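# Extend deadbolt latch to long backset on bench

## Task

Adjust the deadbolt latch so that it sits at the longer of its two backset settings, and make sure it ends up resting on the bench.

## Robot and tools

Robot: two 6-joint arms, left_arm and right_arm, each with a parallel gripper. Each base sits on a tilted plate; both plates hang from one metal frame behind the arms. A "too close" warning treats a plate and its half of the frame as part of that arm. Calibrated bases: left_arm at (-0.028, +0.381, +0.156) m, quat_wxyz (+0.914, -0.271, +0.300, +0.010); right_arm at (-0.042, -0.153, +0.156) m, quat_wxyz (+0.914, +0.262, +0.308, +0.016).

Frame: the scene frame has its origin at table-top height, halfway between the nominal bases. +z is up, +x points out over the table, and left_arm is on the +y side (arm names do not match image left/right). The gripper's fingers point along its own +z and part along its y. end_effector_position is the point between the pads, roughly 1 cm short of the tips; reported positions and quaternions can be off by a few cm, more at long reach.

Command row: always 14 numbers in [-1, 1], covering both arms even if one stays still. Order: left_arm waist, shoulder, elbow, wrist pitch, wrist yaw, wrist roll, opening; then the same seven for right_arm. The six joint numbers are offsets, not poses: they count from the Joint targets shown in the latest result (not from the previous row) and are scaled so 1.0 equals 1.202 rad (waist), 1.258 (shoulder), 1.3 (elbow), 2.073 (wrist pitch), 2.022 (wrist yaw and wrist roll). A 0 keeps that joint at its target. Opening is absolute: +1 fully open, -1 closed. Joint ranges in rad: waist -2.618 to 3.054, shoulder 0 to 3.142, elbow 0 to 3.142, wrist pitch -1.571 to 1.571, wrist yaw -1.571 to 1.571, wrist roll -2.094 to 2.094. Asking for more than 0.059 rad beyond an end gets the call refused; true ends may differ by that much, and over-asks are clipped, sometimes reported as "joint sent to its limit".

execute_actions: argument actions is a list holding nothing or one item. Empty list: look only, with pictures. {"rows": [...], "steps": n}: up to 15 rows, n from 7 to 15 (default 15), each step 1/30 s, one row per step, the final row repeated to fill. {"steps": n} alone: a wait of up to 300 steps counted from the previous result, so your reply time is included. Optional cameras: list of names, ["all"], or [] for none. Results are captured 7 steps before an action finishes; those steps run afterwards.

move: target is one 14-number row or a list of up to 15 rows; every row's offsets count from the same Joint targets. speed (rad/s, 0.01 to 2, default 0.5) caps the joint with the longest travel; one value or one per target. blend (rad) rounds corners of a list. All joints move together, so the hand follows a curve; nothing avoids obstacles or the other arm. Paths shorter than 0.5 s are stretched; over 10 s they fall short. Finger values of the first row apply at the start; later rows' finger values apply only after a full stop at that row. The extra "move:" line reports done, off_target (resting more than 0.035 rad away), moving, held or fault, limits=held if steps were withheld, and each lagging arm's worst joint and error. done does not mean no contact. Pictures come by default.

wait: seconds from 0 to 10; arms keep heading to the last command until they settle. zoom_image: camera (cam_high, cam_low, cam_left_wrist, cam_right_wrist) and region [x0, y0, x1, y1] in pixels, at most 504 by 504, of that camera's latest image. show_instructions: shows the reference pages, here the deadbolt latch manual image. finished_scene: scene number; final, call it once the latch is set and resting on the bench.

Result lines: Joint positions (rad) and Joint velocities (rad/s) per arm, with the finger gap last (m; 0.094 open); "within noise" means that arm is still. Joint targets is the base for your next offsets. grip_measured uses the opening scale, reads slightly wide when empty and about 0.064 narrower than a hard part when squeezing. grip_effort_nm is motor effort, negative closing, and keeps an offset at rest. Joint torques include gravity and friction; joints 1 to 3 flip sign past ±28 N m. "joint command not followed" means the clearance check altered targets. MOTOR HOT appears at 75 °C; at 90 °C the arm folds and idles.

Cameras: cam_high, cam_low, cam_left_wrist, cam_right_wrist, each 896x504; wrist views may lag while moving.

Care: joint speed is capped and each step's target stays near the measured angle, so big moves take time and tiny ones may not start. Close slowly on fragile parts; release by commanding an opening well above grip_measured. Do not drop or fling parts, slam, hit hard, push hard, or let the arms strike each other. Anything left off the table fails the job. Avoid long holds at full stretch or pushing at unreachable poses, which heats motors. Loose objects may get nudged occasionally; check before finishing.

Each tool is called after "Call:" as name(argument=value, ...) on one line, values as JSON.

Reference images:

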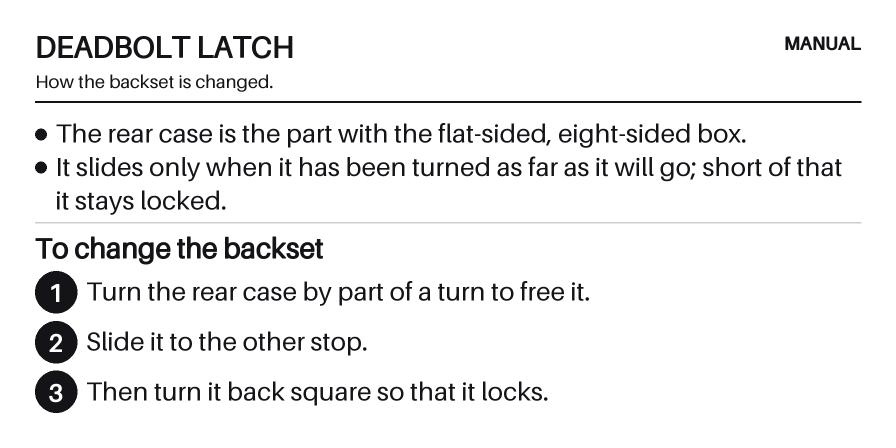

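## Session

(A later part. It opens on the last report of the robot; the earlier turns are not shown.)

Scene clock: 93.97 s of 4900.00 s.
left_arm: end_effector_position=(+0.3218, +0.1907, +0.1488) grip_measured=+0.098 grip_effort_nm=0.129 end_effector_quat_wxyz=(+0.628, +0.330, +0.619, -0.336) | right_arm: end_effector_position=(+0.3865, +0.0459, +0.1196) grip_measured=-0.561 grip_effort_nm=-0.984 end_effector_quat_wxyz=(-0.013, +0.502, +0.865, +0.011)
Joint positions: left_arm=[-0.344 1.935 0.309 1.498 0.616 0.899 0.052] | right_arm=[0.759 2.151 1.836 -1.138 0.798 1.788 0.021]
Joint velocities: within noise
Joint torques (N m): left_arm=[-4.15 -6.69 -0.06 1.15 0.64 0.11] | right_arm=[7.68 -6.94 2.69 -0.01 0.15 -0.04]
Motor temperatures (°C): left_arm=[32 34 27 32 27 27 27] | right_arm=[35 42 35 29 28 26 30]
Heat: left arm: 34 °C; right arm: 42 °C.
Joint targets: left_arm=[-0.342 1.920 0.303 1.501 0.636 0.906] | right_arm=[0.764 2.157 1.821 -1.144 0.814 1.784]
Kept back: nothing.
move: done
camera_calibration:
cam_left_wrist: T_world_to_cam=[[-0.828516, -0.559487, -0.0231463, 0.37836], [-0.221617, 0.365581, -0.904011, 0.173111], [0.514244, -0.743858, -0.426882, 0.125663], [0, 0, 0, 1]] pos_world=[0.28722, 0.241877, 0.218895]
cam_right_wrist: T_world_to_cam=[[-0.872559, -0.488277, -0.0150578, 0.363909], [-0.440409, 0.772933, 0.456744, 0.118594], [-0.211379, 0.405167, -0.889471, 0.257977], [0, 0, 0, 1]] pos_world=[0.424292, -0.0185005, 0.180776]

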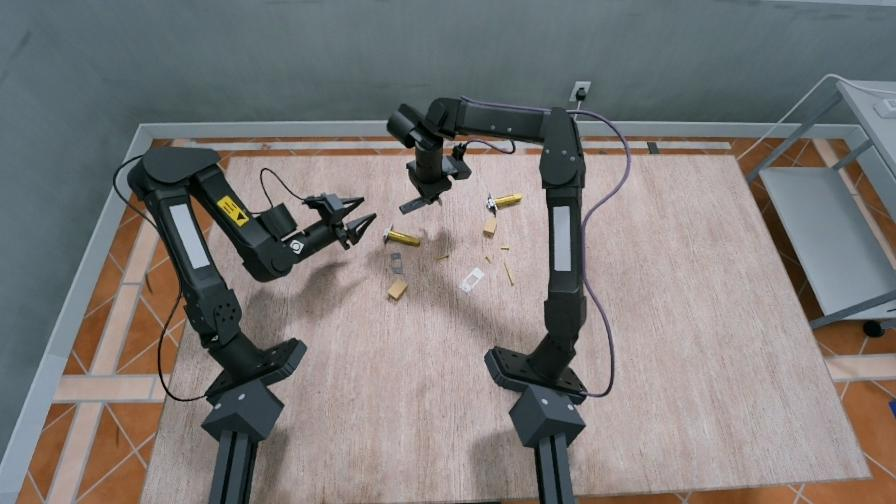

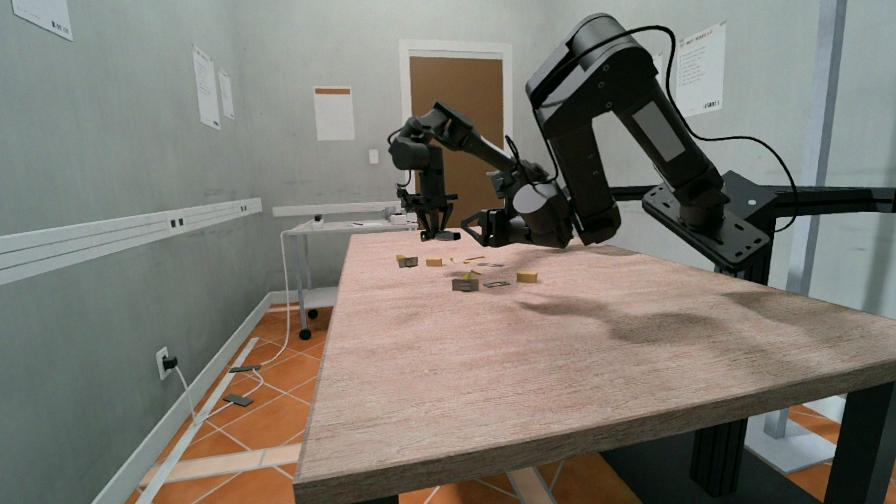

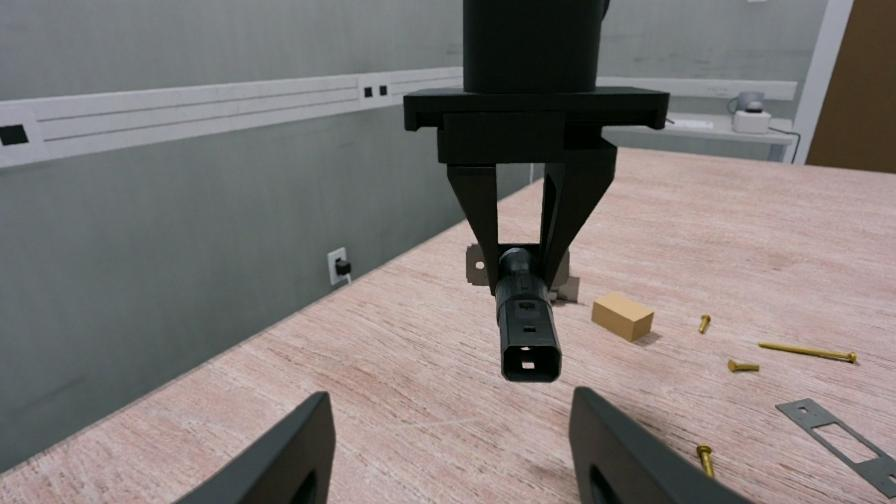

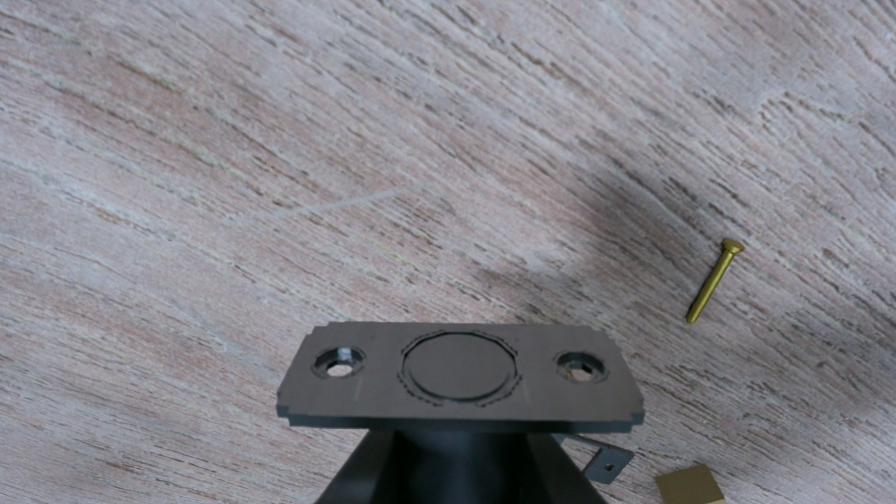

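Call:
move(target=[0,0,0,0,0,0,0.1, -0.167,-0.063,-0.120,0.147,-0.02,-0.131,-1], speed=0.4, cameras=["cam_left_wrist","cam_right_wrist","cam_low"])

Scene clock: 96.63 s of 4900.00 s.
left_arm: end_effector_position=(+0.3217, +0.1907, +0.1489) grip_measured=+0.098 grip_effort_nm=0.125 end_effector_quat_wxyz=(+0.629, +0.330, +0.619, -0.336) | right_arm: end_effector_position=(+0.4068, -0.0011, +0.0411) grip_measured=-0.561 grip_effort_nm=-0.984 end_effector_quat_wxyz=(-0.007, +0.504, +0.863, -0.006)
Joint positions: left_arm=[-0.344 1.935 0.309 1.498 0.617 0.9 0.052] | right_arm=[0.55 2.112 1.679 -0.85 0.781 1.531 0.021]
Joint velocities: within noise
Joint torques (N m): left_arm=[-4.11 -6.75 0.02 1.16 0.64 0.08] | right_arm=[7.87 -10.85 2.54 0.11 -0.1 -0.11]
Motor temperatures (°C): left_arm=[32 34 27 32 27 27 27] | right_arm=[35 42 34 29 28 26 30]
Heat: left arm: 34 °C; right arm: 42 °C.
Joint targets: left_arm=[-0.342 1.920 0.304 1.501 0.637 0.906] | right_arm=[0.564 2.078 1.666 -0.839 0.773 1.520]
Kept back: nothing.
move: done
camera_calibration:
cam_left_wrist: T_world_to_cam=[[-0.82888, -0.558915, -0.0239168, 0.37836], [-0.220329, 0.365451, -0.904379, 0.172922], [0.514211, -0.744352, -0.42606, 0.125718], [0, 0, 0, 1]] pos_world=[0.287069, 0.241855, 0.218999]
cam_right_wrist: T_world_to_cam=[[-0.875691, -0.482802, 0.00823401, 0.357786], [-0.432417, 0.791664, 0.431606, 0.197466], [-0.214899, 0.374392, -0.902025, 0.213416], [0, 0, 0, 1]] pos_world=[0.44456, -0.0634877, 0.104333]
Images, in order (width x height): cam_low 896x504, cam_left_wrist 896x504, cam_right_wrist 896x504.

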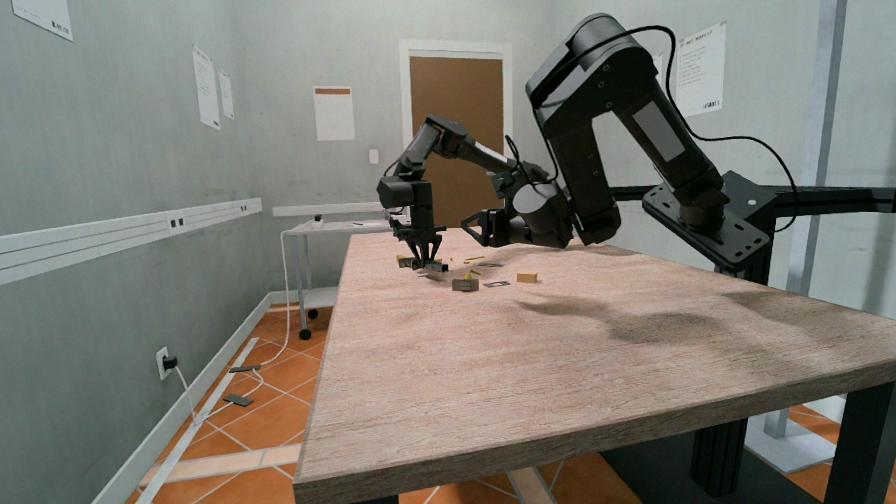

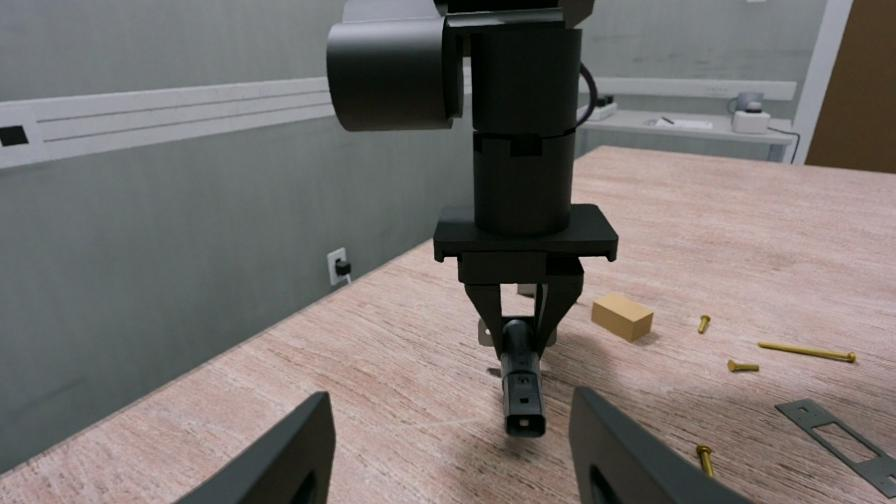

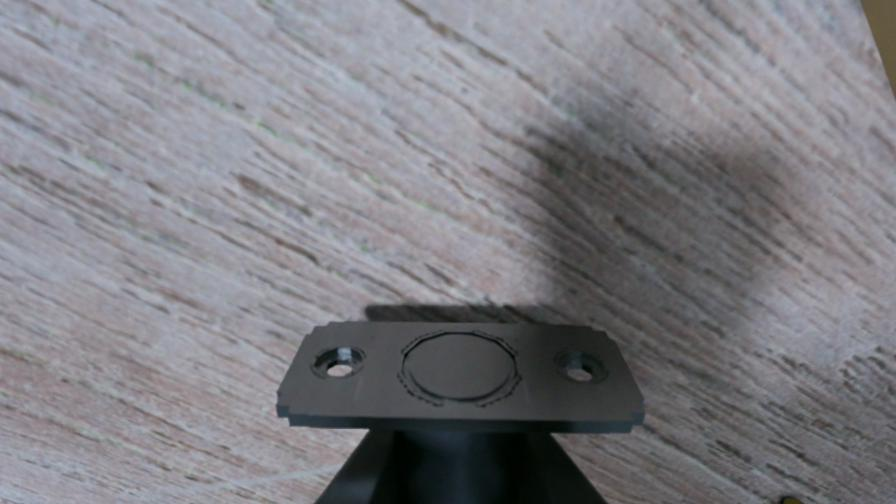

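Call:
move(target=[0,0,0,0,0,0,0.1, -0.0166,0.049,-0.011,0.0265,-0.0035,-0.014,-1], speed=0.15, cameras=["cam_left_wrist","cam_right_wrist"])

Scene clock: 98.00 s of 4900.00 s.
left_arm: end_effector_position=(+0.3217, +0.1907, +0.1489) grip_measured=+0.098 grip_effort_nm=0.125 end_effector_quat_wxyz=(+0.629, +0.330, +0.619, -0.336) | right_arm: end_effector_position=(+0.4067, +0.0030, +0.0302) grip_measured=-0.561 grip_effort_nm=-0.984 end_effector_quat_wxyz=(-0.006, +0.503, +0.864, -0.001)
Joint positions: left_arm=[-0.344 1.935 0.309 1.498 0.617 0.9 0.052] | right_arm=[0.537 2.127 1.663 -0.795 0.774 1.502 0.021]
Joint velocities: within noise
Joint torques (N m): left_arm=[-4.15 -6.76 -0.06 1.13 0.64 0.06] | right_arm=[7.36 -7.15 2.61 0.15 -0.1 -0.11]
Motor temperatures (°C): left_arm=[32 34 27 32 27 27 27] | right_arm=[35 42 34 29 28 26 30]
Heat: left arm: 34 °C; right arm: 42 °C.
Joint targets: left_arm=[-0.342 1.920 0.304 1.501 0.637 0.906] | right_arm=[0.544 2.140 1.651 -0.784 0.766 1.491]
Kept back: nothing.
move: done
camera_calibration:
cam_left_wrist: T_world_to_cam=[[-0.82888, -0.558915, -0.0239168, 0.37836], [-0.220329, 0.365451, -0.904379, 0.172922], [0.514211, -0.744352, -0.42606, 0.125718], [0, 0, 0, 1]] pos_world=[0.287069, 0.241855, 0.218999]
cam_right_wrist: T_world_to_cam=[[-0.874087, -0.485769, 0.000174604, 0.359379], [-0.437471, 0.787336, 0.43442, 0.200883], [-0.211165, 0.379645, -0.90071, 0.200421], [0, 0, 0, 1]] pos_world=[0.444332, -0.0596763, 0.093191]
Images, in order (width x height): cam_left_wrist 896x504, cam_right_wrist 896x504.

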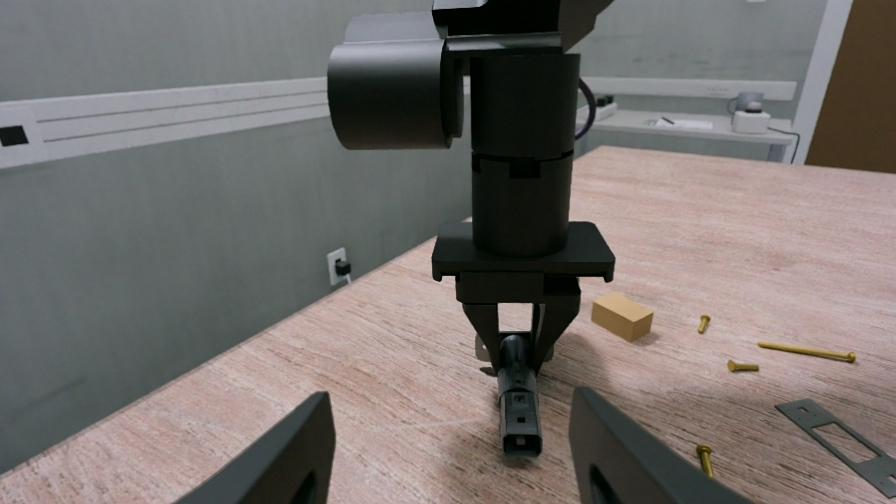

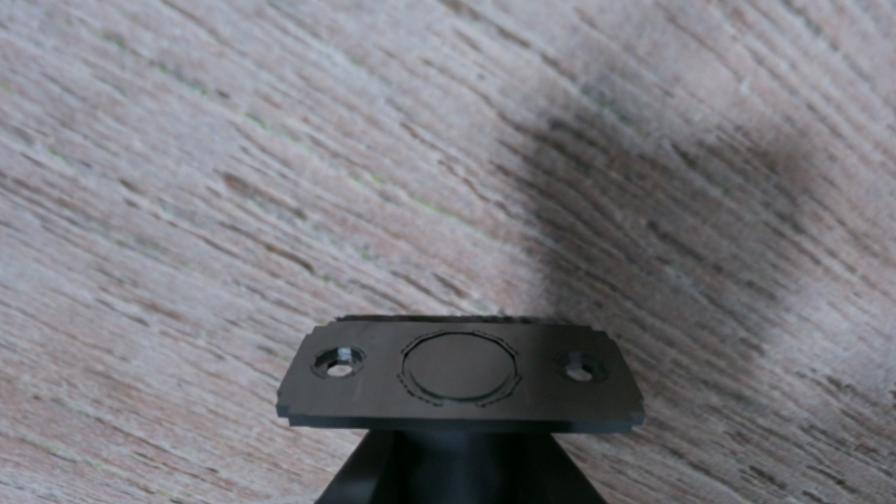

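Call:
move(target=[0,0,0,0,0,0,0.1, -0.0067,0.0045,-0.0044,0.0095,-0.0015,-0.0054,-1], speed=0.1, cameras=["cam_right_wrist"])

Call:
zoom_image(camera="cam_right_wrist", region=[250, 280, 680, 460])

Scene clock: 99.10 s of 4900.00 s.
left_arm: end_effector_position=(+0.3217, +0.1907, +0.1489) grip_measured=+0.098 grip_effort_nm=0.125 end_effector_quat_wxyz=(+0.629, +0.330, +0.619, -0.336) | right_arm: end_effector_position=(+0.4104, +0.0025, +0.0281) grip_measured=-0.561 grip_effort_nm=-0.984 end_effector_quat_wxyz=(-0.003, +0.506, +0.862, +0.003)
Joint positions: left_arm=[-0.344 1.935 0.309 1.498 0.617 0.9 0.052] | right_arm=[0.531 2.127 1.663 -0.776 0.772 1.491 0.021]
Joint velocities: within noise
Joint torques (N m): left_arm=[-4.16 -6.65 -0.02 1.15 0.63 0.1] | right_arm=[7.3 -6.75 2.14 0.16 -0.11 -0.11]
Motor temperatures (°C): left_arm=[32 34 27 32 27 27 27] | right_arm=[35 42 34 29 28 26 30]
Heat: left arm: 34 °C; right arm: 42 °C.
Joint targets: left_arm=[-0.342 1.920 0.304 1.501 0.637 0.906] | right_arm=[0.536 2.145 1.646 -0.764 0.763 1.480]
Kept back: nothing.
move: done
camera_calibration:
cam_right_wrist: T_world_to_cam=[[-0.877863, -0.47882, -0.00940147, 0.364147], [-0.434989, 0.788983, 0.433923, 0.202821], [-0.200354, 0.385015, -0.900901, 0.195086], [0, 0, 0, 1]] pos_world=[0.446982, -0.0607721, 0.0911678]
Images, in order (width x height): cam_right_wrist 896x504.

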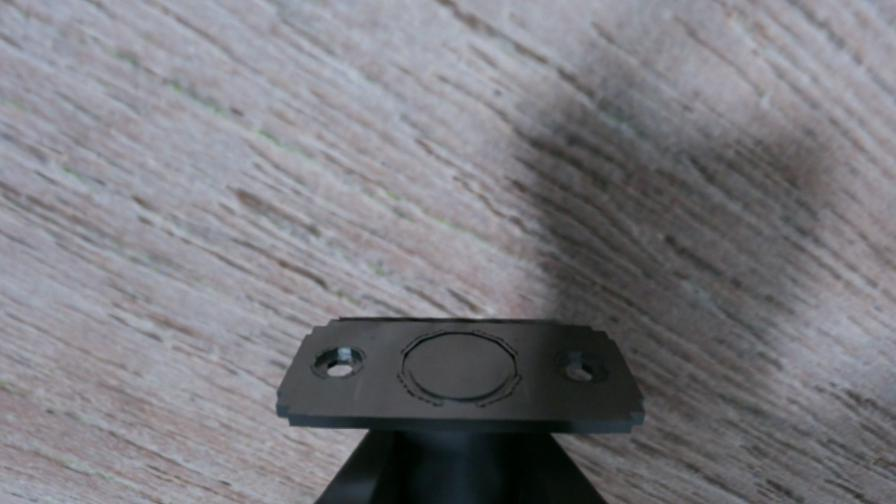

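Scaled by 1.172 from the camera's 896x504 image, which has a finer 1280x720 frame.

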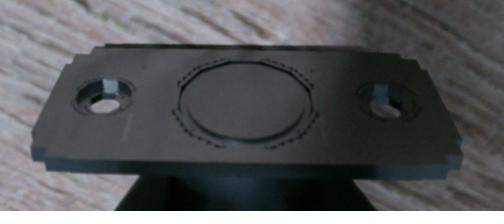

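Call:
move(target=[0,0,0,0,0,0,0.1, -0.004,0.0065,-0.003,0.0035,-0.001,-0.003,-1], speed=0.1, cameras=["cam_right_wrist"])

Call:
zoom_image(camera="cam_right_wrist", region=[250, 280, 680, 460])

Scene clock: 100.03 s of 4900.00 s.
left_arm: end_effector_position=(+0.3217, +0.1907, +0.1489) grip_measured=+0.098 grip_effort_nm=0.125 end_effector_quat_wxyz=(+0.629, +0.330, +0.619, -0.336) | right_arm: end_effector_position=(+0.4068, +0.0044, +0.0244) grip_measured=-0.561 grip_effort_nm=-0.984 end_effector_quat_wxyz=(-0.006, +0.502, +0.865, +0.000)
Joint positions: left_arm=[-0.344 1.935 0.309 1.498 0.617 0.9 0.052] | right_arm=[0.529 2.135 1.656 -0.77 0.77 1.486 0.021]
Joint velocities: within noise
Joint torques (N m): left_arm=[-4.08 -6.71 -0.03 1.15 0.62 0.09] | right_arm=[7.01 -6.71 2.33 0.17 -0.11 -0.11]
Motor temperatures (°C): left_arm=[32 34 27 32 27 27 27] | right_arm=[35 41 34 29 28 26 30]
Heat: left arm: 34 °C; right arm: 41 °C.
Joint targets: left_arm=[-0.342 1.920 0.304 1.501 0.637 0.906] | right_arm=[0.531 2.153 1.642 -0.758 0.761 1.474]
Kept back: nothing.
move: done
camera_calibration:
cam_right_wrist: T_world_to_cam=[[-0.872715, -0.488223, -0.00257952, 0.359635], [-0.440403, 0.784931, 0.435808, 0.203515], [-0.210747, 0.381472, -0.900036, 0.194506], [0, 0, 0, 1]] pos_world=[0.444479, -0.0583612, 0.0872967]
Images, in order (width x height): cam_right_wrist 896x504.

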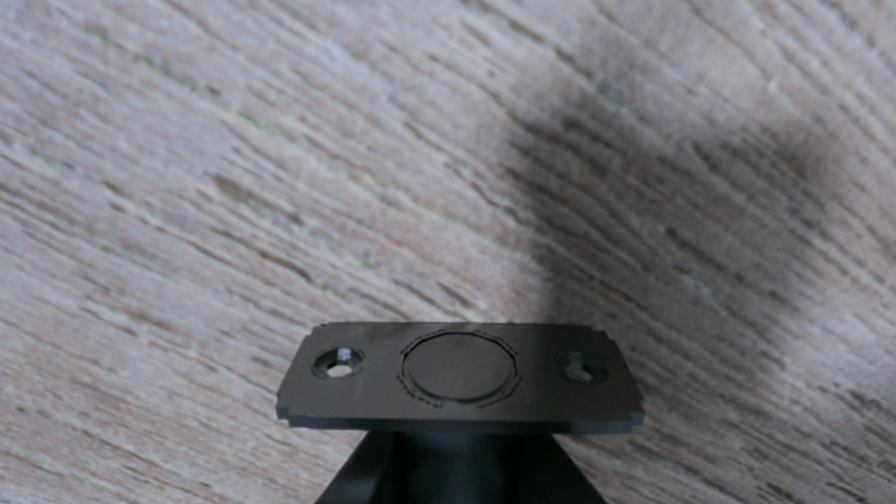

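Scaled by 1.172 from the camera's 896x504 image, which has a finer 1280x720 frame.

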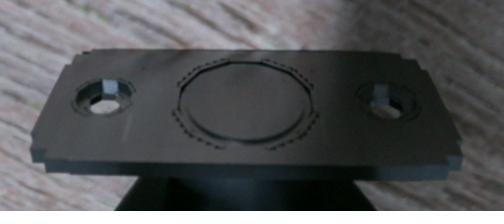

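Call:
move(target=[[0,0,0,0,0,0,0.1, 0,0,0,0,0,0,-0.5],[0,0,0,0,0,0,0.1, 0,0,0,0,0,0,-0.1],[0,0,0,0,0,0,0.1, 0.008,-0.03,0.0215,-0.0116,0.012,0.006,-0.1],[0,0,0,0,0,0,0.1, 0.067,-0.068,0.058,-0.088,0.025,0.05,-0.1],[0,0,0,0,0,0,0.1, 0.204,-0.085,0.187,-0.242,0.04,0.166,-0.1]], speed=[0.3,0.3,0.3,0.3,0.5], blend=[0,0,0.01,0.03,0])

Call:
zoom_image(camera="cam_right_wrist", region=[330, 160, 580, 460])

Scene clock: 104.03 s of 4900.00 s.
left_arm: end_effector_position=(+0.3217, +0.1907, +0.1489) grip_measured=+0.098 grip_effort_nm=0.129 end_effector_quat_wxyz=(+0.629, +0.330, +0.619, -0.336) | right_arm: end_effector_position=(+0.4017, +0.0102, +0.1458) grip_measured=-0.102 grip_effort_nm=0.154 end_effector_quat_wxyz=(+0.001, +0.510, +0.860, +0.009)
Joint positions: left_arm=[-0.344 1.935 0.309 1.498 0.617 0.9 0.052] | right_arm=[0.754 2.069 1.865 -1.241 0.825 1.798 0.042]
Joint velocities: within noise
Joint torques (N m): left_arm=[-4.07 -6.69 0.06 1.17 0.64 0.06] | right_arm=[8.51 -8.88 5.65 -0.11 0.18 0.11]
Motor temperatures (°C): left_arm=[32 34 27 32 27 27 27] | right_arm=[36 42 34 29 28 26 30]
Heat: left arm: 34 °C; right arm: 42 °C.
Joint targets: left_arm=[-0.342 1.920 0.304 1.501 0.637 0.906] | right_arm=[0.776 2.046 1.885 -1.259 0.842 1.810]
Kept back: nothing.
move: done
camera_calibration:
cam_left_wrist: T_world_to_cam=[[-0.82888, -0.558915, -0.0239168, 0.37836], [-0.220329, 0.365451, -0.904379, 0.172922], [0.514211, -0.744352, -0.42606, 0.125718], [0, 0, 0, 1]] pos_world=[0.287069, 0.241855, 0.218999]
cam_right_wrist: T_world_to_cam=[[-0.881887, -0.470865, -0.0236781, 0.364949], [-0.433502, 0.790118, 0.433347, 0.141308], [-0.185339, 0.392428, -0.900916, 0.290311], [0, 0, 0, 1]] pos_world=[0.436907, -0.0537345, 0.208952]

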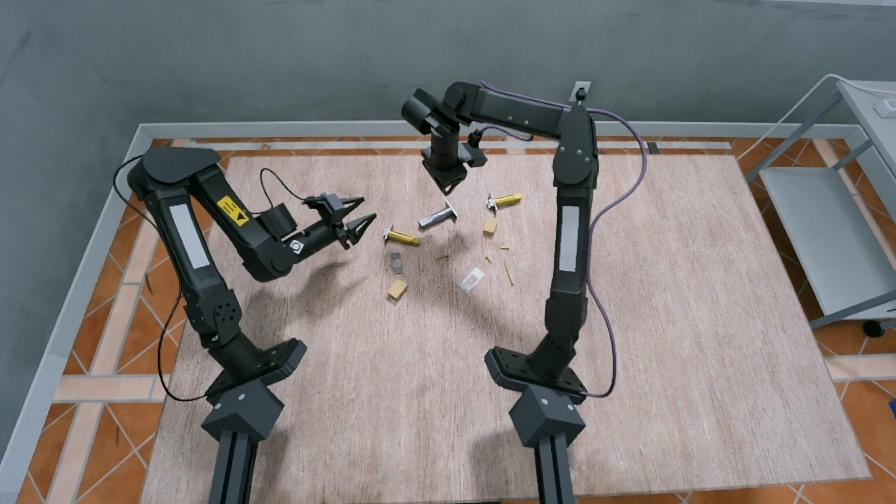

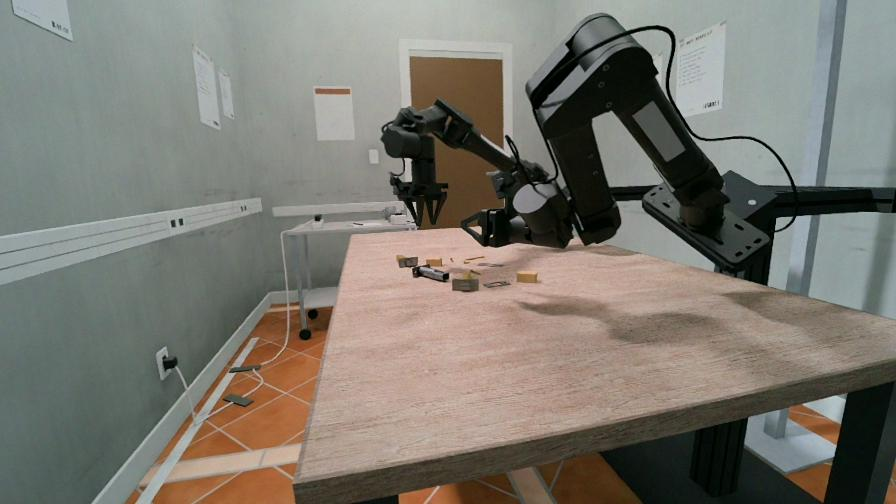

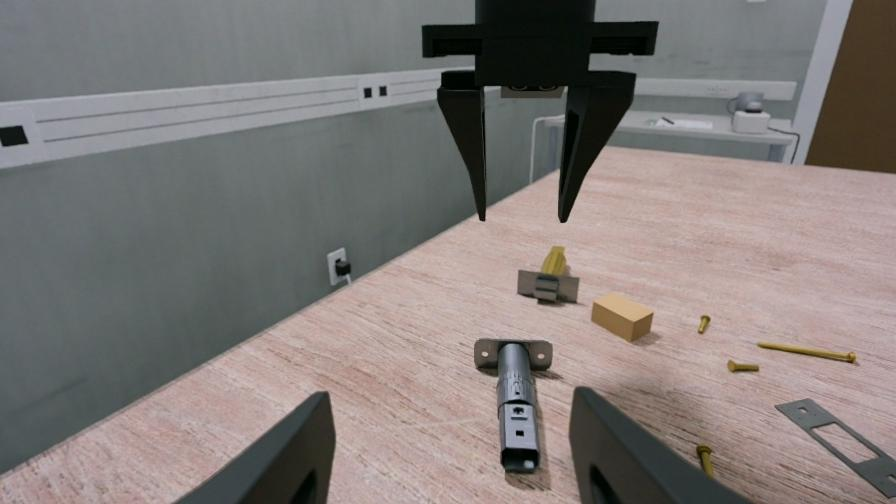

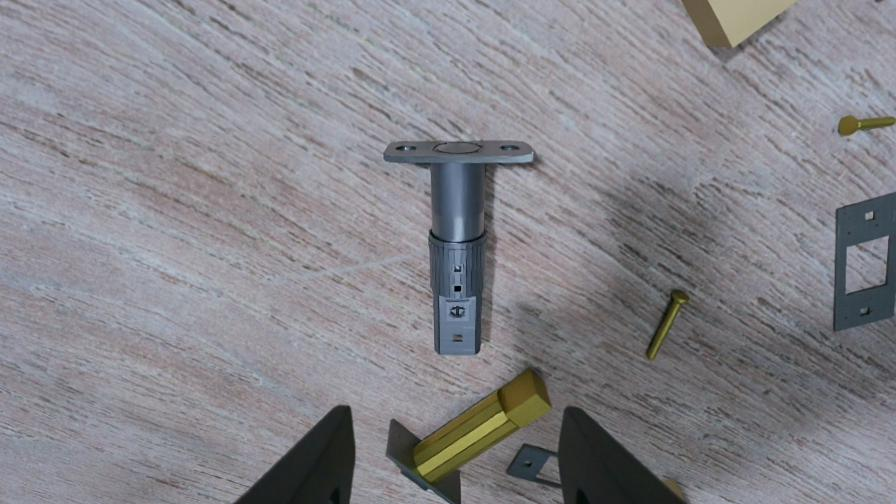

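Scaled by 1.680 from the camera's 896x504 image, which has a finer 1280x720 frame.

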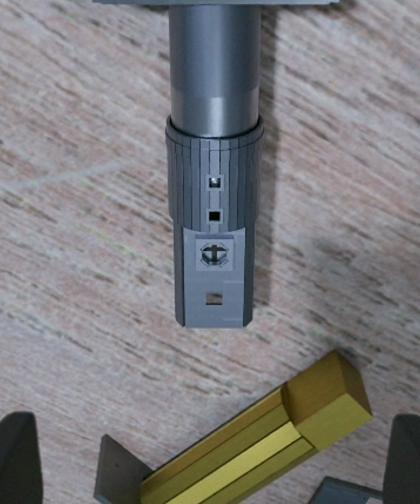

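Call:
finished_scene(scene=2)

The scene is finished: the task was done.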